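# Loop the blue air tube into its own coupling

## Task

Curve the blue air tube around so that its loose end is pushed deep into the coupling fitted at its opposite end.

## Robot and tools

Robot: two arms, left_arm and right_arm, each with six joints and a two-finger gripper. Both arms are controlled through the same 18-number row.

Frame: all hand positions, orientations and velocities are in the scene frame. The origin is at table-top height, halfway between the two arms' nominal bases. +x points out over the table, +z points up, and left_arm sits on the +y side. Arm names do not match image left and right. Real bases sit slightly off their nominal spots, and only a BASES line gives a calibrated place. Reported hand poses can be off by a few centimetres, more when the arm is stretched far.

The row: one flat list of 18 numbers covering both arms, even when only one arm moves. The first 9 are left_arm and the last 9 are right_arm. Each arm's 9 numbers are its six joint angles followed by gripper position, force_limit and speed.

Joint order inside each block is exactly: shoulder, forearm roll, elbow, wrist roll, waist, wrist pitch. Use this order and no other. Joint numbers are absolute target angles in radians, the same values the Joint positions line prints. They are not offsets.

Joint ranges in radians: elbow -2.792 to 2.792. Waist, shoulder, forearm roll, wrist pitch and wrist roll are each -6.283 to 6.283. A target more than 0.010 rad beyond an end, and farther out than the current angle, gets the call refused. Targets slightly past a real end are clipped, and the result may then print "joint sent to its limit".

Gripper numbers, all in [-1, 1]:
- position: +1 is fully open (50 mm gap). The pads meet near -0.65. Send -1 to grip, and the fingers close until something blocks them.
- force_limit: pad force, roughly 20 N at -1, 102 N at 0, 185 N at +1. The actual grip can end up about 15 N above this.
- speed: how fast the gap changes, 20 mm/s at -1, 85 at 0, 150 at +1.
force_limit and speed begin at +1. A 0 counts as a real command, so to leave a gripper alone, repeat the three values last sent to it. New force_limit or speed values only apply once position changes by at least 0.01. The gripper frame has fingers along its +z, closing along its x axis. end_effector_position is the point between the pads, and the tips reach 17.5 mm past it. A block sticks out about 10 cm on the gripper's -y side.

Tools:
- execute_actions(actions, cameras): actions is a list of actions. Each action is a table of up to 15 rows, one row per 1/30 s step. A short table repeats its last row to fill 15 steps. An empty list only reports state and images. Each joint's drive target is kept within a set lead of its measured angle, and a gripper jump over 70 mm is scaled back, so far targets may need several actions.
- move(target, speed, blend, stop_force, zero, blocking, cameras): target is one 18-number row or a list of up to 15 rows. All joints are interpolated toward those absolute angles together, so the hand traces a curve. There is no obstacle avoidance. speed is in rad/s (0.01 to 3.92, default 0.5) for the joint with the longest way to go. blend is in rad and rounds corners in a list. stop_force, 10 to 80 N, ends an arm's path when it feels that much extra resistance; use a much lower speed with it. zero (default true) re-zeroes the force estimate first. blocking=false returns early and cannot be combined with stop_force. The result adds a "move:" line such as done, off_target, moving, held or fault, and possibly limits=held.
- wait(seconds 0 to 10): lets time pass while the last commands are held.
- stop: brakes a running move. The fingers keep moving.
- zoom_image(camera, region [x0,y0,x1,y1] in pixels, at most 504x504): a close-up of the newest image. Cameras are cam_high, cam_low, cam_table, cam_left_wrist and cam_right_wrist, each 672x504.
- clear_fault(arm): clears a reported torque or force fault on one arm.
- finished_scene(scene): ends the current scene. The goal must hold with the robot no longer helping.

Result lines: Joint positions, velocities and targets per arm in the joint order above (rad, rad/s). "Joint targets" shows what the joints are heading for now; resend it to hold still. Velocities read "within noise" at rest. Joint torques and External joint torques are positive toward larger angles. Flange force is along the gripper's own axes and includes held weight. object_status: 0 moving, 1 stopped while opening, 2 stopped while closing (a grip), 3 at the commanded position or pads met. For the gap in mm, take (250 - position_measured) * 0.202. "joint command not followed" means the clearance check between the arms held back some steps.

Hazards:
- A contact force of 144 N on an arm, or contact torque at a joint's load limit, stops that arm until clear_fault. Limits are waist 302, shoulder 302, elbow 142, forearm roll 40, wrist pitch 40, wrist roll 40 N m.
- Arms are stiff, so a target just past a firm contact can trigger a fault. Approach slowly.
- If a gripper is pinned by a held object after a fault, open it before moving that arm.
- Avoid hard hits or squeezes between the two arms, including one gripper closing on the other's fingers.
- Do not drop things, release a moving tube, or let anything leave the table.
- Long holds, stretched poses or pushing at unreachable poses heat the motors. A MOTOR HOT line warns, and an over-temperature stop brakes that arm for 30 to 60 s or longer.
- Objects may be nudged now and then by outside pushes.

Each tool is called after ">>>" in YAML: its name, and indented under it one key for each argument.

## Session

>>> execute_actions:
  actions: []

Scene clock: 0.00 s.
left_arm: end_effector_position=(+0.6611, +0.8168, +0.3142) position_measured=3 object_status=3 end_effector_quat_wxyz=(+0.080, +0.650, +0.056, -0.754) | right_arm: end_effector_position=(+0.5242, -0.3915, +0.1261) position_measured=3 object_status=3 end_effector_quat_wxyz=(+0.259, +0.806, +0.533, +0.000)
Joint names: [shoulder, forearm roll, elbow, wrist roll, waist, wrist pitch]
Joint positions: left_arm=[0.933 0.256 1.104 1.82 0.258 2.817] | right_arm=[0.12 -0.746 2.224 1.223 0.33 0.78]
Joint velocities: within noise
Joint torques (N m): no reading
External joint torques (N m): no reading
Flange force (N): no reading
Joint targets: left_arm=[0.933 0.256 1.104 1.820 0.258 2.817] | right_arm=[0.120 -0.746 2.224 1.223 0.330 0.780]
Tool commands: left_gripper/position=+1.0 left_gripper/force_limit=+1.0 left_gripper/speed=+1.0 right_gripper/position=+1.0 right_gripper/force_limit=+1.0 right_gripper/speed=+1.0

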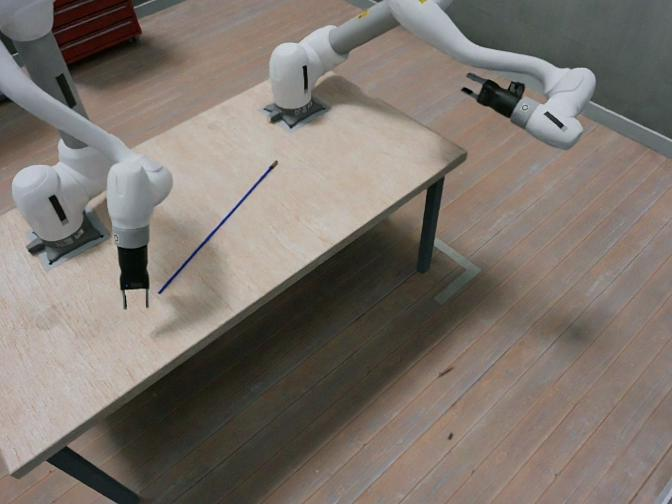

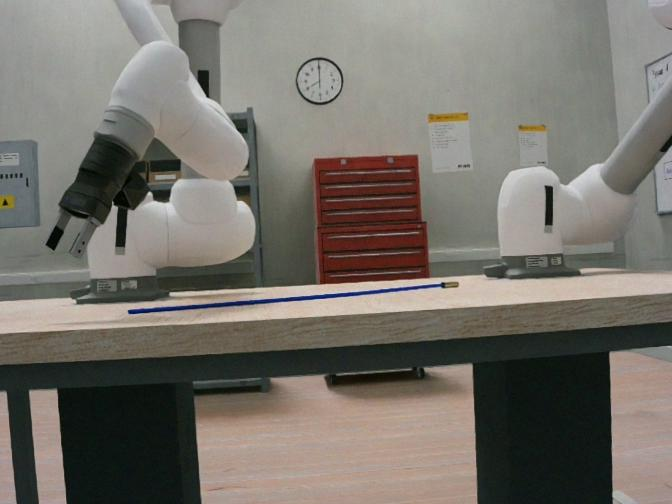

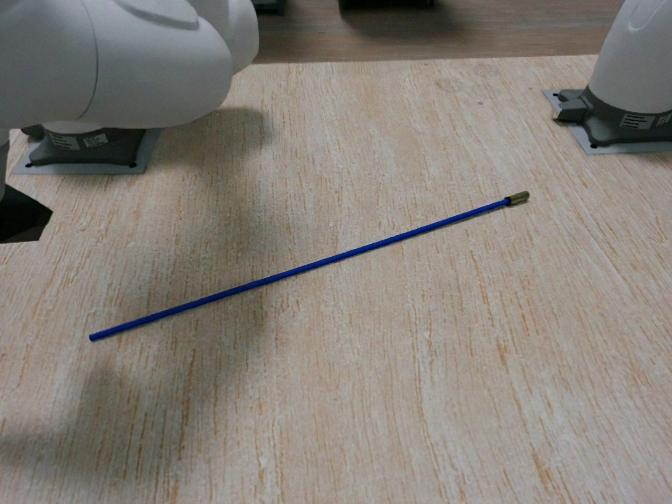

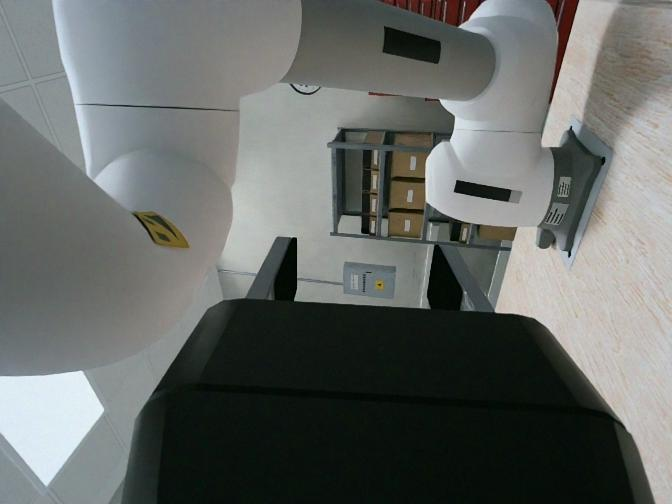

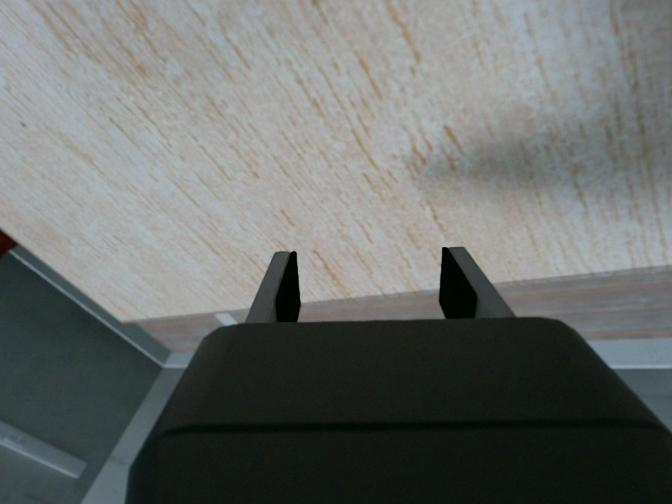

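>>> zoom_image:
  camera: "cam_table"
  region: [460, 150, 590, 250]

>>> zoom_image:
  camera: "cam_table"
  region: [40, 290, 170, 390]

>>> zoom_image:
  camera: "cam_high"
  region: [100, 130, 320, 320]

Scaled by 3.877 from the camera's 672x504 image, which has a finer 960x720 frame.

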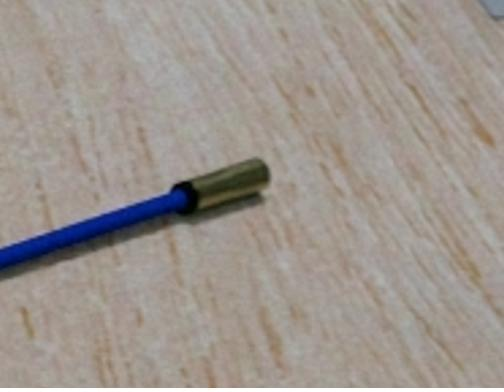

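Scaled by 3.877 from the camera's 672x504 image, which has a finer 960x720 frame.

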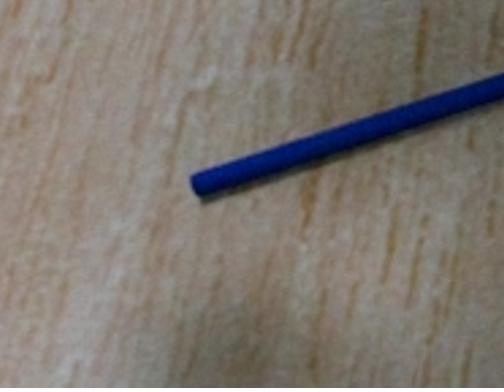

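Scaled by 2.291 from the camera's 672x504 image, which has a finer 960x720 frame.

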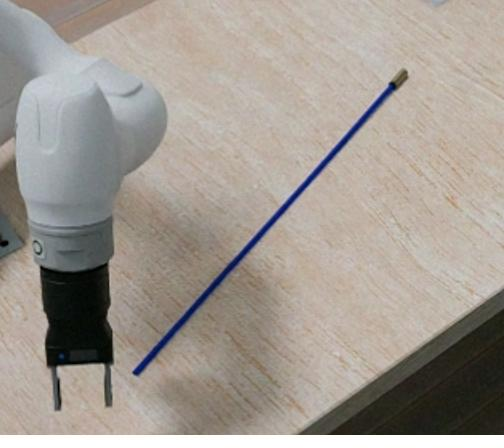

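>>> move:
  target: [-0.3406,0,2.1762,-1.409,-1.069,1.306,1,1,1,-0.1653,0,2.0518,-0.04,0.3003,1.2551,1,1,1]
  speed: 0.9

Scene clock: 145.90 s.
left_arm: end_effector_position=(+0.1864, +0.2968, +0.3001) position_measured=3 object_status=3 end_effector_quat_wxyz=(+0.000, +0.571, +0.821, +0.000) | right_arm: end_effector_position=(+0.4054, -0.2950, +0.3000) position_measured=3 object_status=3 end_effector_quat_wxyz=(+0.000, +0.597, +0.803, +0.000)
Joint names: [shoulder, forearm roll, elbow, wrist roll, waist, wrist pitch]
Joint positions: left_arm=[-0.341 0 2.176 -1.409 -1.069 1.306] | right_arm=[-0.165 0 2.052 -0.04 0.3 1.255]
Joint velocities: within noise
Joint torques (N m): left_arm=[-7.09 4.4 -40.64 0.49 -0.05 0.34] | right_arm=[-25.7 4.34 -42.82 -0.14 1.09 -0.21]
External joint torques (N m): left_arm=[0.3 -0.32 -0.98 -0.49 0.08 -0.34] | right_arm=[1.47 -0.14 0.69 0.14 -1.04 0.27]
Flange force (N): left_arm=[-2.1 -0.7 -0.7] | right_arm=[-2.0 1.4 1.3]
Joint targets: left_arm=[-0.341 0.000 2.176 -1.409 -1.069 1.306] | right_arm=[-0.165 0.000 2.052 -0.040 0.300 1.255]
move: done

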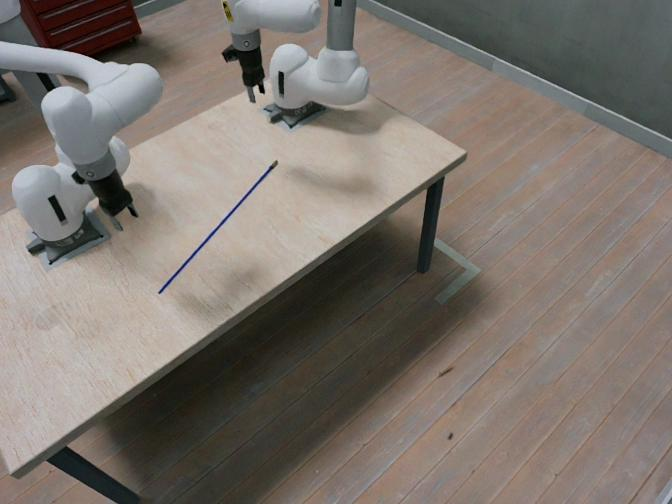

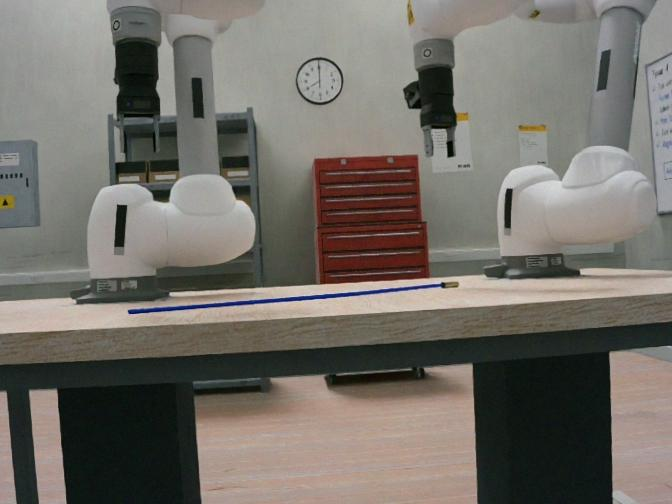

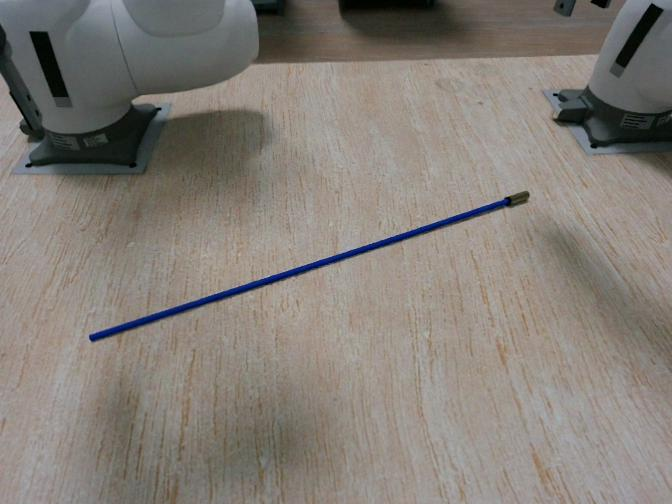

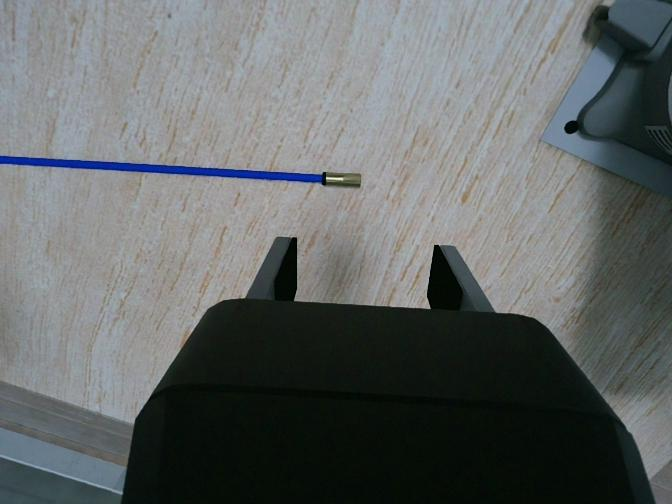

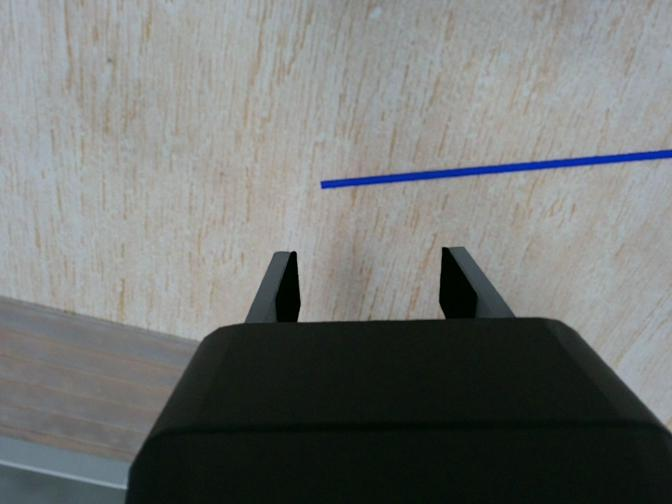

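>>> move:
  target: [-0.0456,0,2.3195,-2.7727,-0.8602,0.8677,1,1,1,0.1399,0,2.1213,-1.679,0.2981,0.8804,1,1,1]
  speed: 0.8

Scene clock: 212.00 s.
left_arm: end_effector_position=(+0.2822, +0.2938, +0.1199) position_measured=3 object_status=3 end_effector_quat_wxyz=(+0.000, -0.178, +0.984, +0.000) | right_arm: end_effector_position=(+0.4910, -0.2741, +0.1200) position_measured=3 object_status=3 end_effector_quat_wxyz=(+0.000, -0.178, +0.984, +0.000)
Joint names: [shoulder, forearm roll, elbow, wrist roll, waist, wrist pitch]
Joint positions: left_arm=[-0.046 0 2.32 -2.773 -0.86 0.868] | right_arm=[0.14 0 2.121 -1.679 0.298 0.88]
Joint velocities: within noise
Joint torques (N m): left_arm=[-29.95 3.57 -32.17 0.42 0.28 0.12] | right_arm=[-50.81 3.49 -35.01 0.04 0.75 -0.18]
External joint torques (N m): left_arm=[1.91 -0.32 -0.68 -0.42 -0.28 -0.19] | right_arm=[1.46 -0.14 0.8 -0.04 -0.81 0.16]
Flange force (N): left_arm=[-0.2 -4.5 2.5] | right_arm=[-0.6 -1.7 2.1]
Joint targets: left_arm=[-0.046 0.000 2.319 -2.773 -0.860 0.868] | right_arm=[0.140 0.000 2.121 -1.679 0.298 0.880]
move: done

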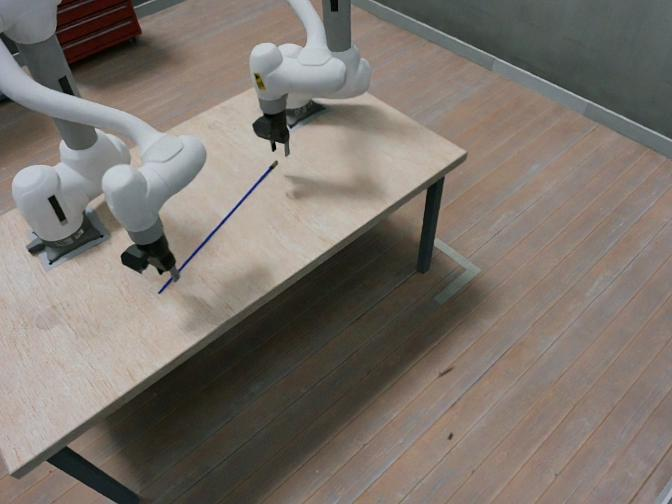

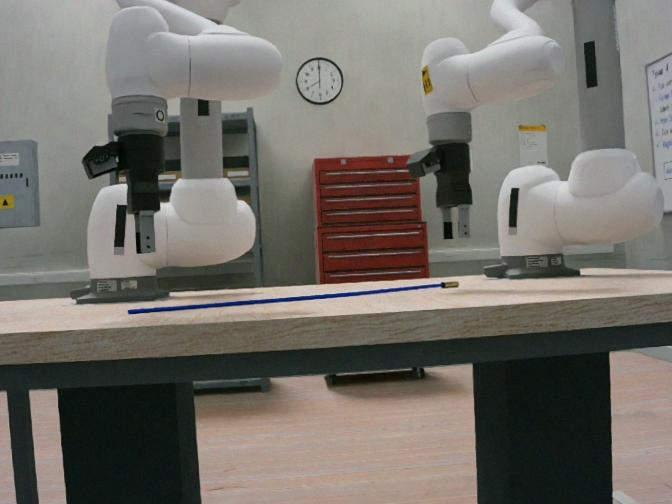

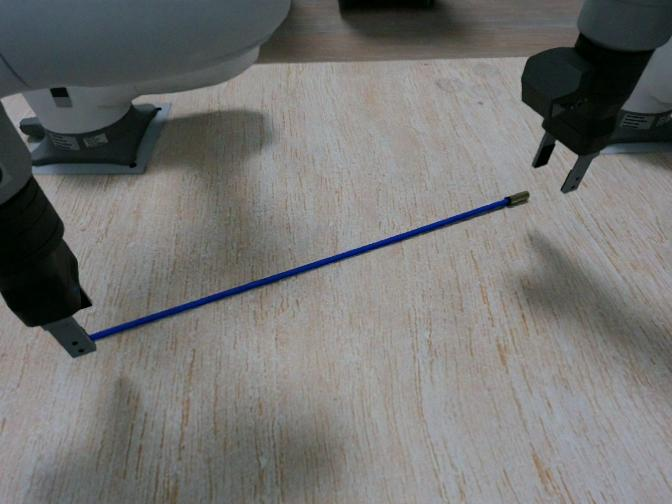

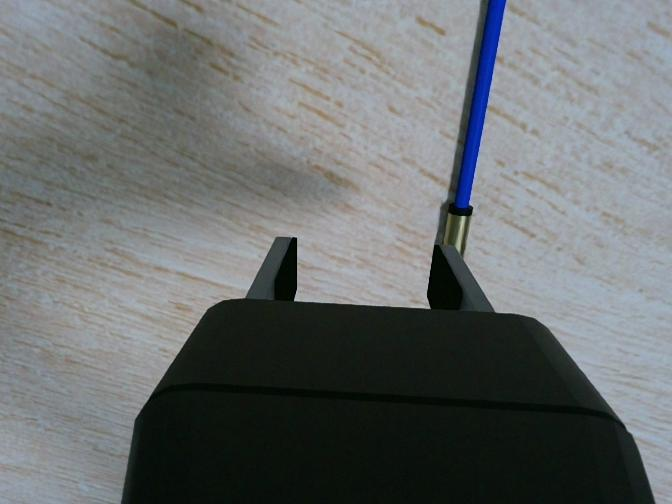

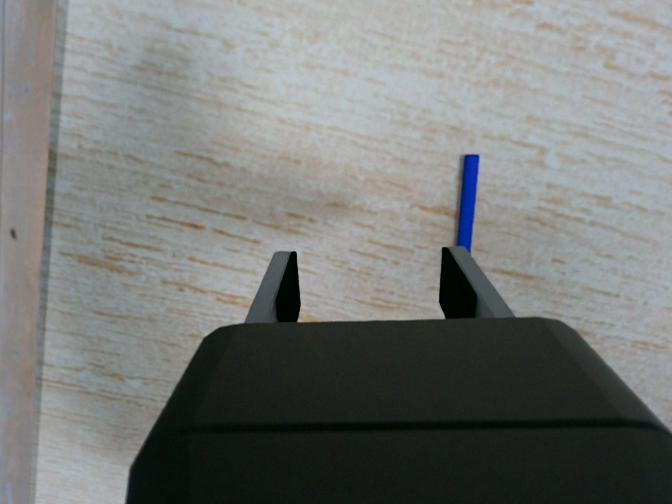

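>>> move:
  target: [-0.0970,0,2.3653,-2.8789,-0.9664,0.8733,1,1,1,0.0693,0,2.2023,-1.664,0.3130,0.8700,1,1,1]
  speed: 0.3

Scene clock: 231.63 s.
left_arm: end_effector_position=(+0.2342, +0.2888, +0.1200) position_measured=3 object_status=3 end_effector_quat_wxyz=(+0.000, -0.178, +0.984, +0.000) | right_arm: end_effector_position=(+0.4430, -0.2791, +0.1200) position_measured=3 object_status=3 end_effector_quat_wxyz=(+0.000, -0.178, +0.984, +0.000)
Joint names: [shoulder, forearm roll, elbow, wrist roll, waist, wrist pitch]
Joint positions: left_arm=[-0.097 0 2.365 -2.879 -0.966 0.873] | right_arm=[0.069 0 2.202 -1.664 0.313 0.87]
Joint velocities: within noise
Joint torques (N m): left_arm=[-23.81 3.59 -32.31 0.48 0.77 0.18] | right_arm=[-41.83 3.56 -33.73 0 0.79 -0.19]
External joint torques (N m): left_arm=[1.13 -0.31 -0.77 -0.48 -0.79 -0.26] | right_arm=[0.91 -0.25 -0.1 0 -0.81 0.17]
Flange force (N): left_arm=[2.2 -3.9 1.5] | right_arm=[-1.4 -1.7 0.7]
Joint targets: left_arm=[-0.097 0.000 2.365 -2.879 -0.966 0.873] | right_arm=[0.069 0.000 2.202 -1.664 0.313 0.870]
move: done

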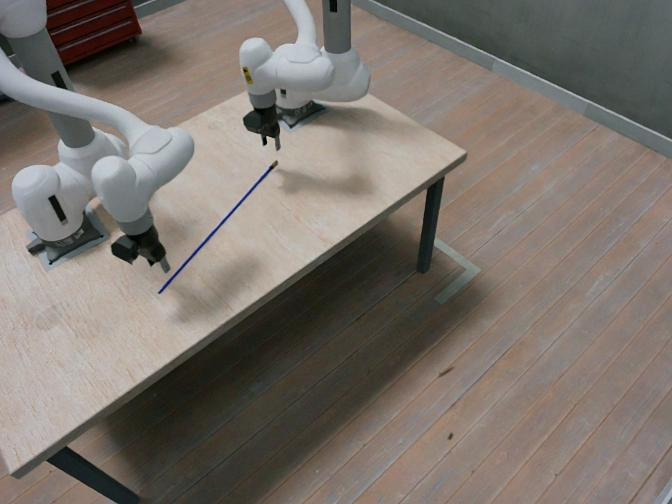

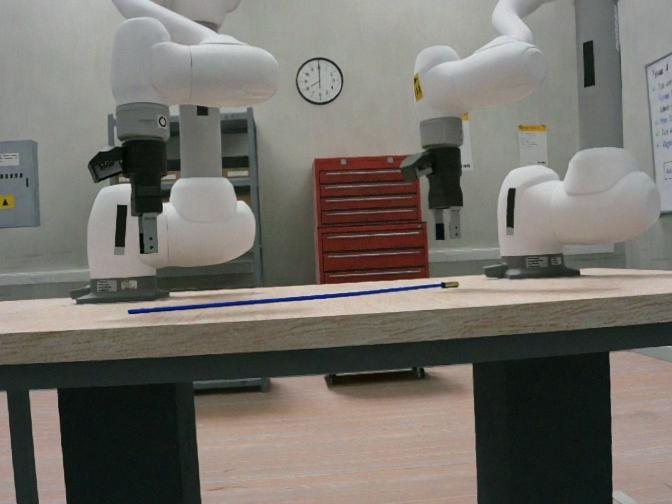

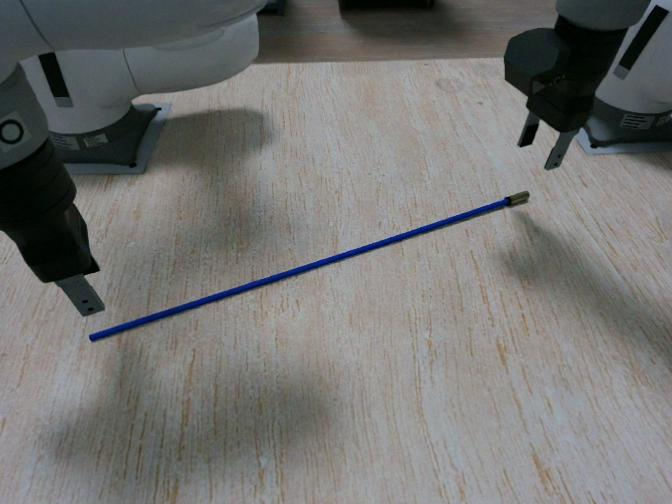

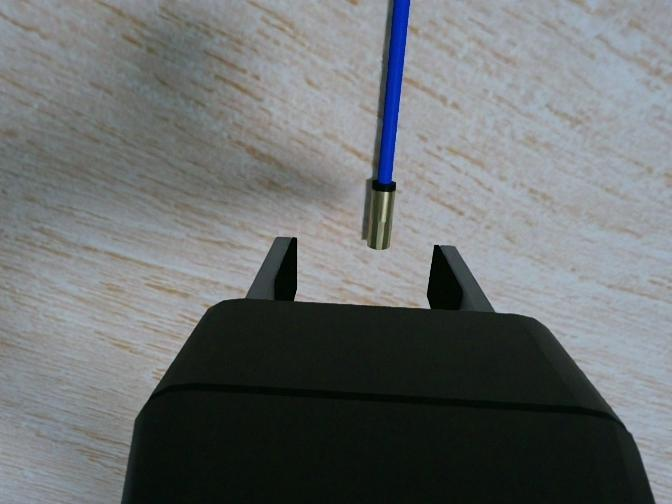

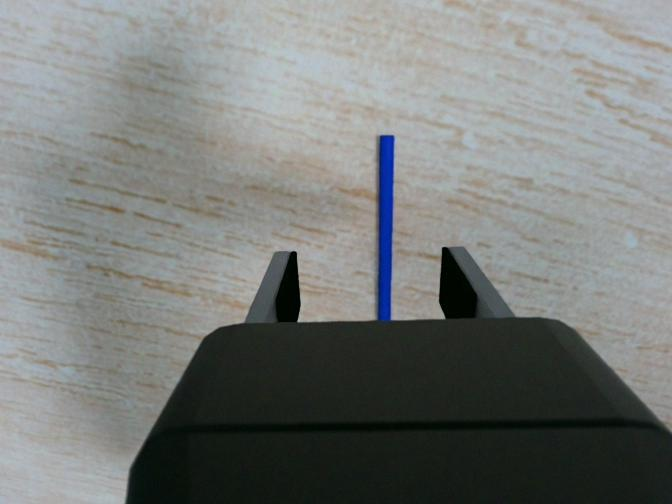

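>>> move:
  target: [0.0028,0,2.4235,-2.8789,-0.9664,0.7153,1,1,1,0.1540,0,2.2522,-1.664,0.3130,0.7354,1,1,1]
  speed: 0.2
  cameras: ["cam_left_wrist","cam_right_wrist","cam_low"]

Scene clock: 242.33 s.
left_arm: end_effector_position=(+0.2341, +0.2889, +0.0600) position_measured=3 object_status=3 end_effector_quat_wxyz=(+0.000, -0.178, +0.984, +0.000) | right_arm: end_effector_position=(+0.4429, -0.2791, +0.0602) position_measured=3 object_status=3 end_effector_quat_wxyz=(+0.000, -0.178, +0.984, +0.000)
Joint names: [shoulder, forearm roll, elbow, wrist roll, waist, wrist pitch]
Joint positions: left_arm=[0.003 0 2.423 -2.879 -0.966 0.715] | right_arm=[0.154 0 2.252 -1.664 0.313 0.735]
Joint velocities: within noise
Joint torques (N m): left_arm=[-30.72 3.15 -27.45 0.55 0.2 0.26] | right_arm=[-48.25 3.13 -30.42 0.02 1.1 -0.01]
External joint torques (N m): left_arm=[1.7 -0.34 -0.99 -0.55 -0.14 -0.35] | right_arm=[2 -0.21 0.61 -0.02 -1.18 -0.01]
Flange force (N): left_arm=[0.3 -4.6 3.2] | right_arm=[-1.5 -2.6 3.5]
Joint targets: left_arm=[0.003 0.000 2.424 -2.879 -0.966 0.715] | right_arm=[0.154 0.000 2.252 -1.664 0.313 0.735]
move: done
Images, in order (width x height): cam_low 672x504, cam_left_wrist 672x504, cam_right_wrist 672x504.

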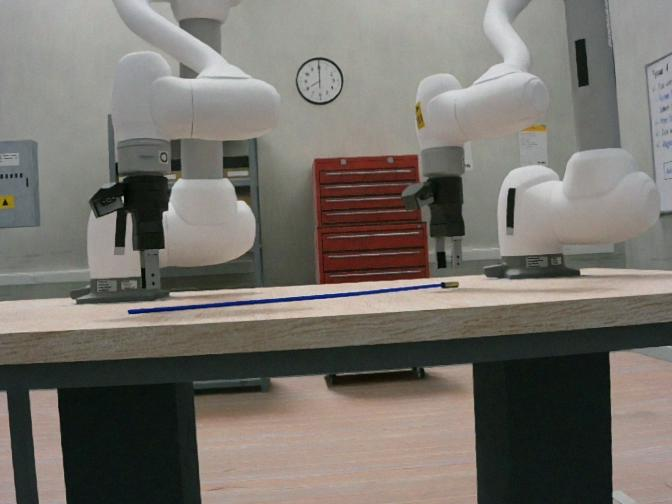

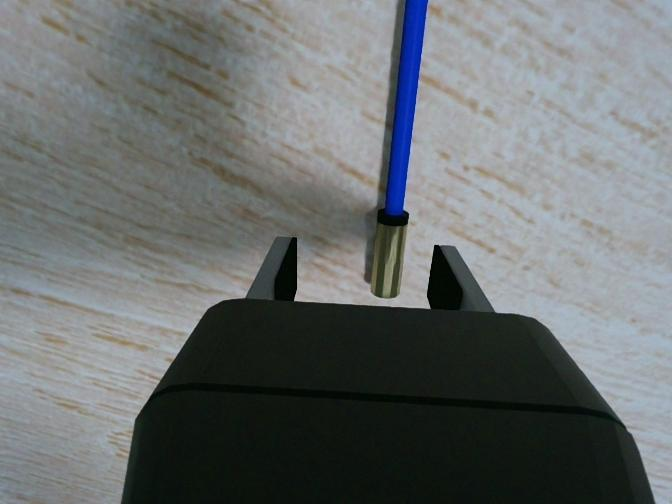

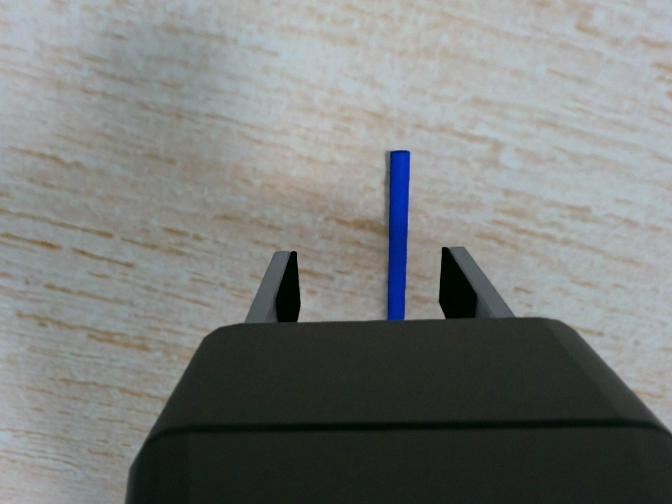

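>>> move:
  target: [0.0468,0,2.4633,-2.8989,-0.9944,0.6315,1,1,1,0.1837,0,2.2980,-1.6415,0.3275,0.6599,1,1,1]
  speed: 0.1
  cameras: ["cam_left_wrist","cam_right_wrist","cam_low","cam_table"]

>>> zoom_image:
  camera: "cam_low"
  region: [380, 200, 500, 320]

>>> zoom_image:
  camera: "cam_low"
  region: [80, 220, 200, 340]

Scene clock: 356.30 s.
left_arm: end_effector_position=(+0.2210, +0.2900, +0.0302) position_measured=3 object_status=3 end_effector_quat_wxyz=(+0.000, -0.174, +0.985, +0.000) | right_arm: end_effector_position=(+0.4269, -0.2766, +0.0300) position_measured=3 object_status=3 end_effector_quat_wxyz=(+0.000, -0.174, +0.985, +0.000)
Joint names: [shoulder, forearm roll, elbow, wrist roll, waist, wrist pitch]
Joint positions: left_arm=[0.047 0 2.463 -2.899 -0.994 0.632] | right_arm=[0.184 0 2.298 -1.642 0.327 0.66]
Joint velocities: within noise
Joint torques (N m): left_arm=[-32.45 2.86 -24.78 0.52 0.57 0.1] | right_arm=[-47.91 2.86 -28.38 -0.02 1.05 -0.48]
External joint torques (N m): left_arm=[2.14 -0.33 -0.72 -0.52 -0.56 -0.18] | right_arm=[1.26 -0.21 1.29 0.02 -0.96 0.47]
Flange force (N): left_arm=[1.4 -4.9 4.4] | right_arm=[0.5 -2.1 1.9]
Joint targets: left_arm=[0.047 0.000 2.463 -2.899 -0.994 0.631] | right_arm=[0.184 0.000 2.298 -1.642 0.327 0.660]
move: done
Images, in order (width x height): cam_low 672x504, cam_table 672x504, cam_left_wrist 672x504, cam_right_wrist 672x504.

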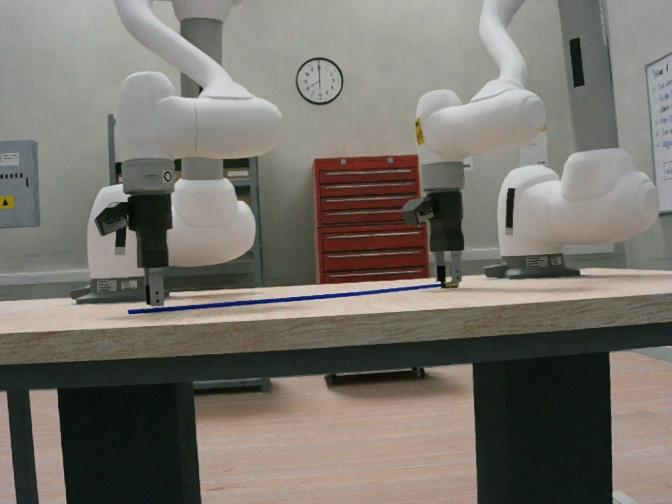

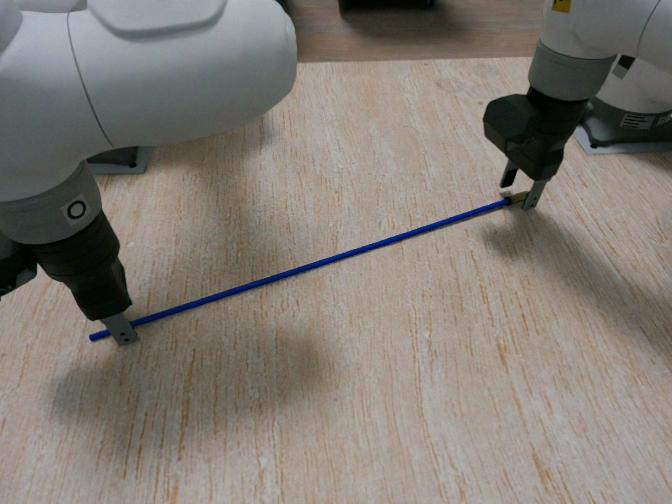

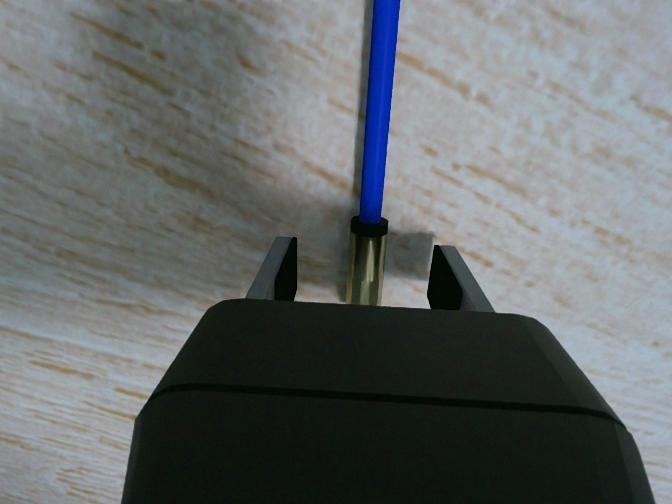

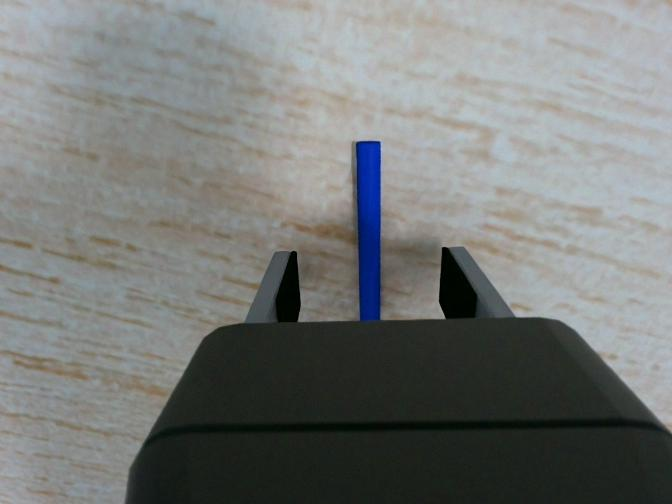

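Scaled by 4.200 from the camera's 672x504 image, which has a finer 960x720 frame.

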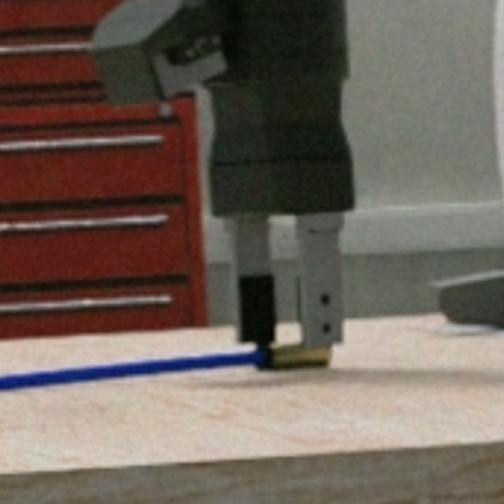

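Scaled by 4.200 from the camera's 672x504 image, which has a finer 960x720 frame.

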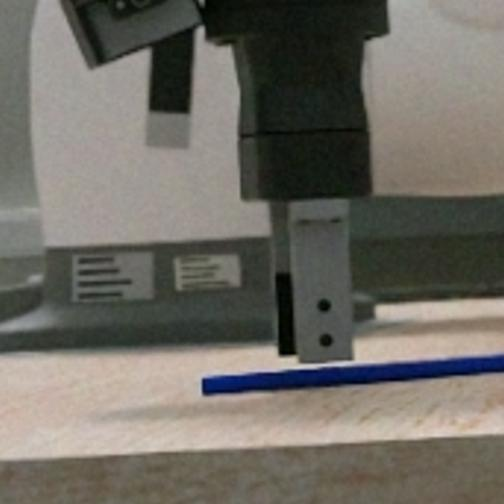

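>>> move:
  target: [0.0689,0,2.4713,-2.8989,-0.9944,0.6014,1,1,1,0.2016,0,2.3046,-1.6415,0.3275,0.6354,1,1,1]
  speed: 0.03
  stop_force: 12
  cameras: ["cam_left_wrist","cam_right_wrist","cam_low"]

>>> zoom_image:
  camera: "cam_low"
  region: [380, 200, 500, 320]

>>> zoom_image:
  camera: "cam_low"
  region: [80, 220, 200, 340]

Scene clock: 376.90 s.
left_arm: end_effector_position=(+0.2209, +0.2900, +0.0196) position_measured=3 object_status=3 end_effector_quat_wxyz=(+0.000, -0.174, +0.985, +0.000) | right_arm: end_effector_position=(+0.4269, -0.2766, +0.0195) position_measured=3 object_status=3 end_effector_quat_wxyz=(+0.000, -0.174, +0.985, +0.000)
Joint names: [shoulder, forearm roll, elbow, wrist roll, waist, wrist pitch]
Joint positions: left_arm=[0.069 0 2.471 -2.899 -0.994 0.601] | right_arm=[0.202 0 2.305 -1.641 0.328 0.635]
Joint velocities: within noise
Joint torques (N m): left_arm=[-33.72 2.77 -23.85 0.48 0.44 0.19] | right_arm=[-49.09 2.74 -26.9 -0.1 0.92 -0.25]
External joint torques (N m): left_arm=[2.18 -0.35 -0.63 -0.48 -0.44 -0.27] | right_arm=[1.03 -0.18 0.7 0.1 -0.69 0.25]
Flange force (N): left_arm=[1.1 -4.6 5.0] | right_arm=[-0.1 -1.3 1.6]
Joint targets: left_arm=[0.069 0.000 2.471 -2.899 -0.994 0.601] | right_arm=[0.202 0.000 2.305 -1.642 0.327 0.635]
move: done
Images, in order (width x height): cam_low 672x504, cam_left_wrist 672x504, cam_right_wrist 672x504.

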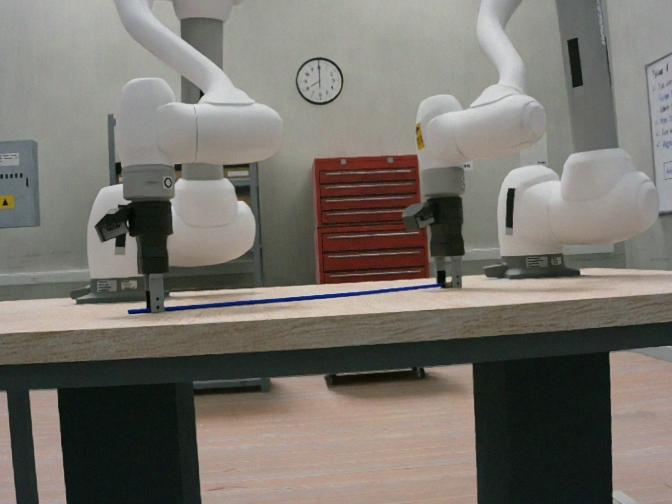

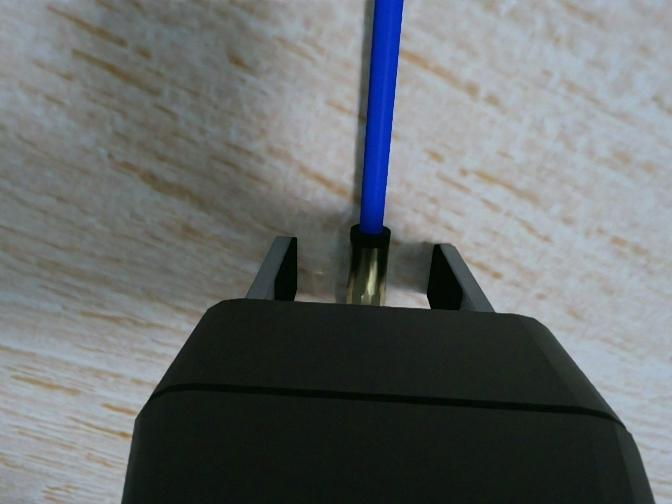

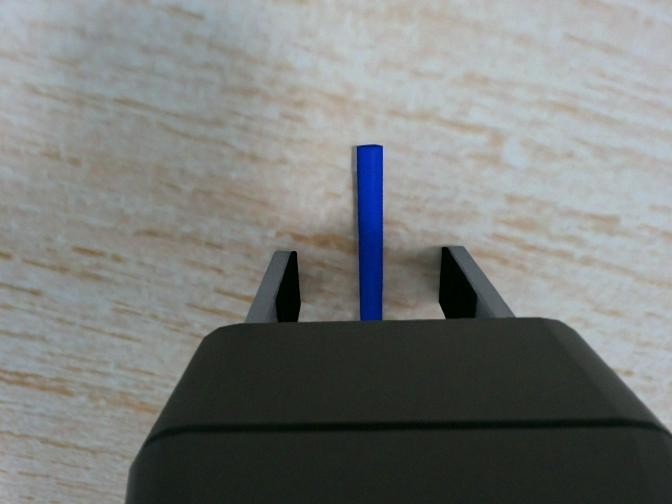

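Scaled by 4.200 from the camera's 672x504 image, which has a finer 960x720 frame.

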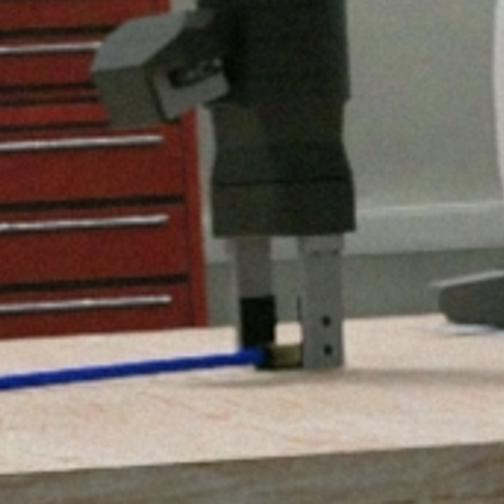

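Scaled by 4.200 from the camera's 672x504 image, which has a finer 960x720 frame.

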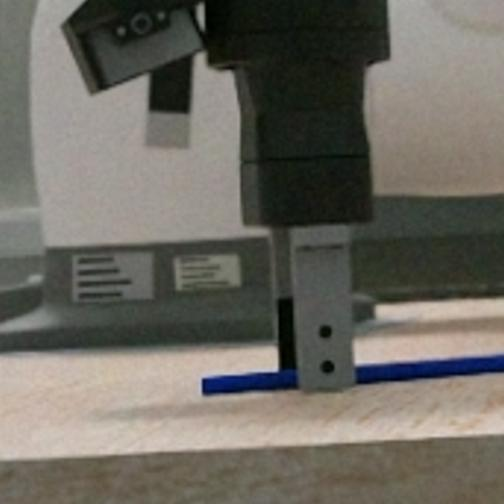

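>>> move:
  target: [0.0689,0,2.4713,-2.8989,-0.9944,0.6014,-1,-0.4,-0.8,0.2016,0,2.3046,-1.6415,0.3275,0.6354,-1,-0.6,-0.8]
  cameras: ["cam_left_wrist","cam_right_wrist","cam_low"]

Scene clock: 382.70 s.
left_arm: end_effector_position=(+0.2209, +0.2900, +0.0196) position_measured=186 object_status=2 end_effector_quat_wxyz=(+0.000, -0.174, +0.985, +0.000) | right_arm: end_effector_position=(+0.4269, -0.2766, +0.0195) position_measured=216 object_status=2 end_effector_quat_wxyz=(+0.000, -0.174, +0.985, +0.000)
Joint names: [shoulder, forearm roll, elbow, wrist roll, waist, wrist pitch]
Joint positions: left_arm=[0.069 0 2.471 -2.899 -0.994 0.601] | right_arm=[0.202 0 2.305 -1.641 0.328 0.635]
Joint velocities: within noise
Joint torques (N m): left_arm=[-34.07 2.76 -23.8 0.53 0.21 0.16] | right_arm=[-49.61 2.85 -26.88 0 1.05 -0.22]
External joint torques (N m): left_arm=[2.51 -0.35 -0.58 -0.53 -0.23 -0.23] | right_arm=[1.74 -0.27 0.59 0 -1 0.21]
Flange force (N): left_arm=[0.5 -4.9 5.6] | right_arm=[-1.2 -2.2 2.9]
Joint targets: left_arm=[0.069 0.000 2.471 -2.899 -0.994 0.601] | right_arm=[0.202 0.000 2.305 -1.642 0.327 0.635]
move: done
Images, in order (width x height): cam_low 672x504, cam_left_wrist 672x504, cam_right_wrist 672x504.

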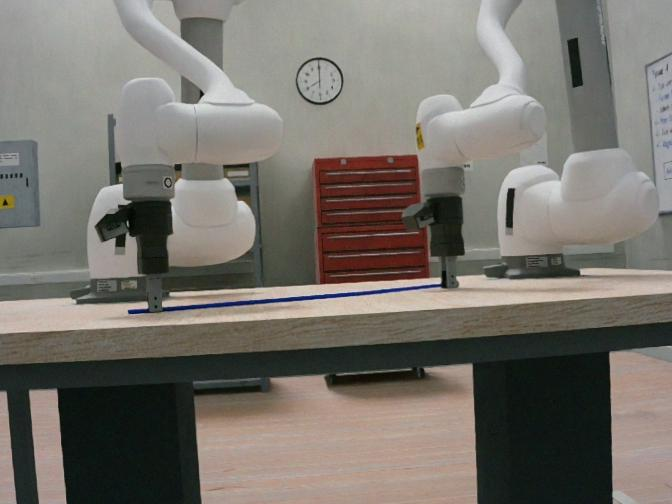

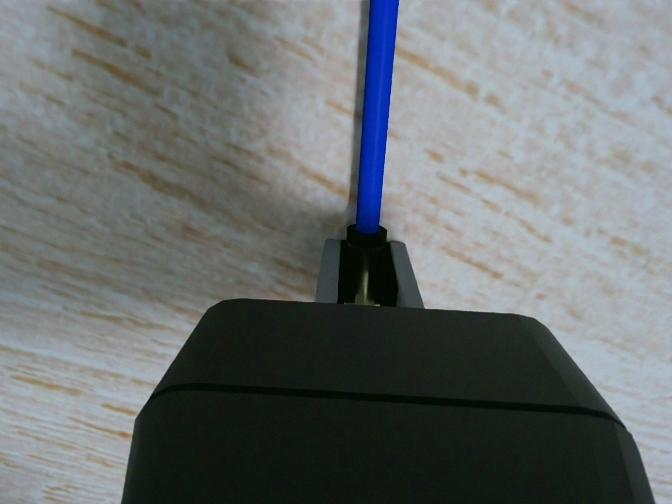

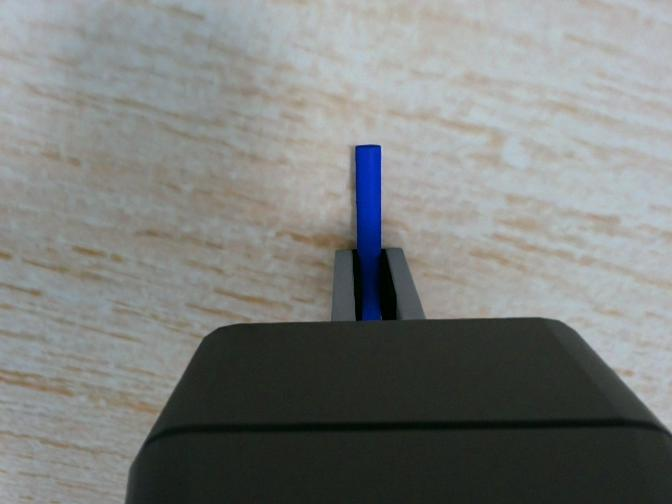

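>>> move:
  target:
    - [-0.0781,0,2.3967,-2.9010,-0.9965,0.8230,-1,-0.4,-0.8,0.0746,0,2.2444,-1.6351,0.3339,0.8226,-1,-0.6,-0.8]
    - [-0.1373,0,2.3093,-2.2540,-0.9331,0.9696,-1,-0.4,-0.8,-0.0150,0,2.1994,-2.0626,0.3700,0.9572,-1,-0.6,-0.8]
  speed: [0.12,0.25]
  blend: 0.04

Scene clock: 528.13 s.
left_arm: end_effector_position=(+0.2480, +0.2909, +0.1600) position_measured=186 object_status=2 end_effector_quat_wxyz=(+0.000, +0.117, +0.993, +0.000) | right_arm: end_effector_position=(+0.4120, -0.2611, +0.1600) position_measured=216 object_status=2 end_effector_quat_wxyz=(+0.000, -0.396, +0.918, +0.000)
Joint names: [shoulder, forearm roll, elbow, wrist roll, waist, wrist pitch]
Joint positions: left_arm=[-0.137 0 2.309 -2.254 -0.933 0.97] | right_arm=[-0.015 0 2.199 -2.063 0.37 0.957]
Joint velocities: within noise
Joint torques (N m): left_arm=[-23.04 3.85 -34.83 0.58 0.34 0.25] | right_arm=[-36.03 3.66 -37.07 -0.15 1.06 -0.22]
External joint torques (N m): left_arm=[1.59 -0.35 -0.76 -0.58 -0.3 -0.31] | right_arm=[1.1 -0.09 0.77 0.15 -0.92 0.18]
Flange force (N): left_arm=[-1.9 -4.1 1.8] | right_arm=[0.3 -1.7 1.7]
Joint targets: left_arm=[-0.137 0.000 2.309 -2.254 -0.933 0.970] | right_arm=[-0.015 0.000 2.199 -2.063 0.370 0.957]
move: done

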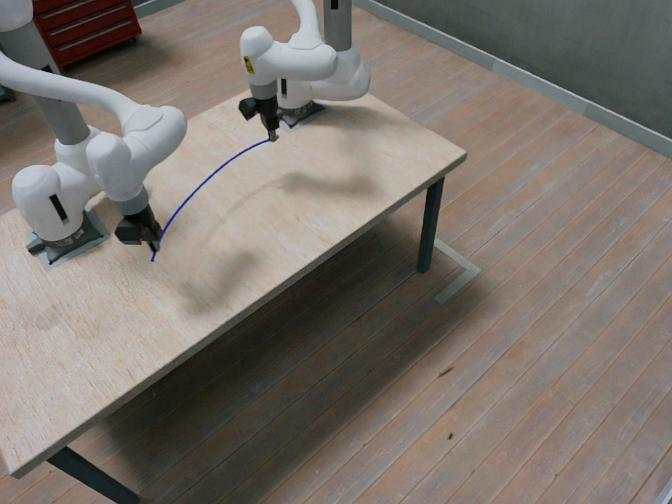

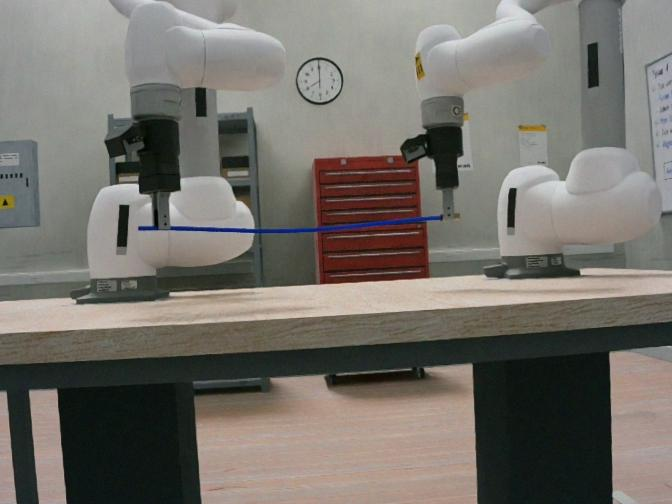

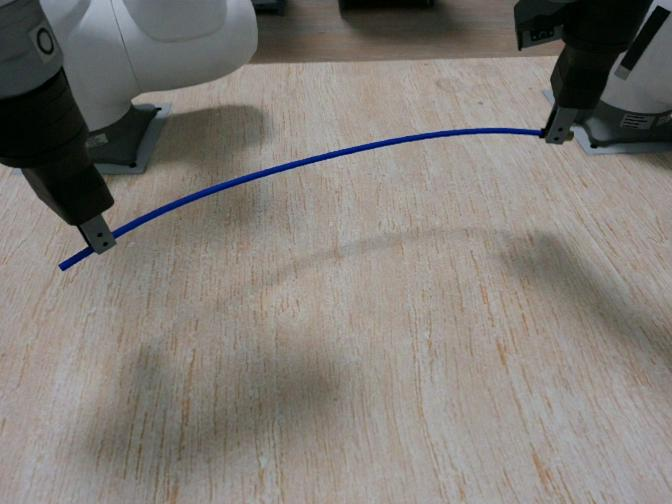

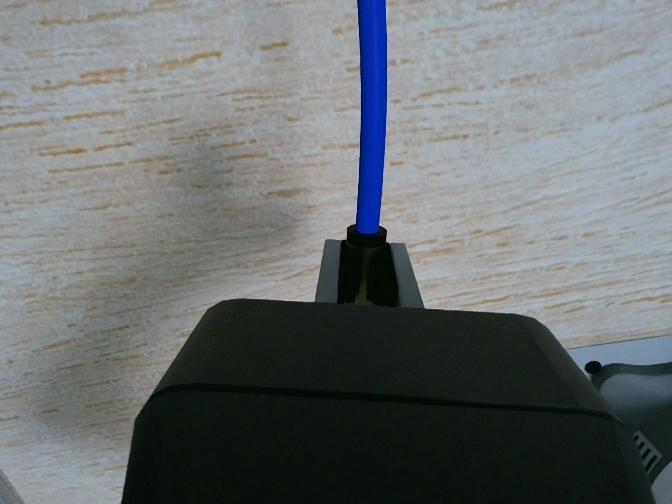

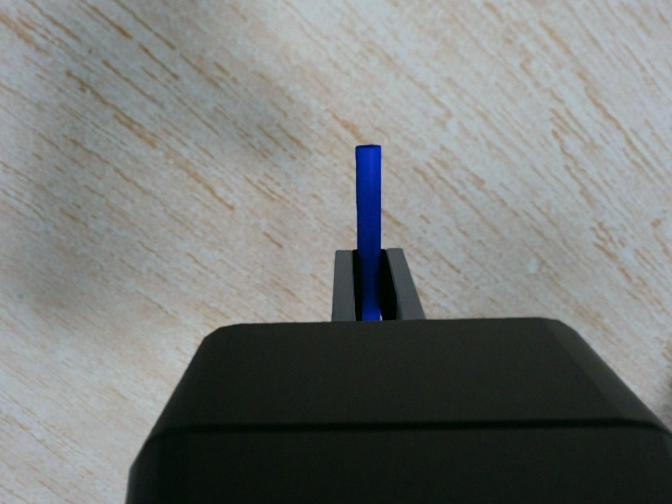

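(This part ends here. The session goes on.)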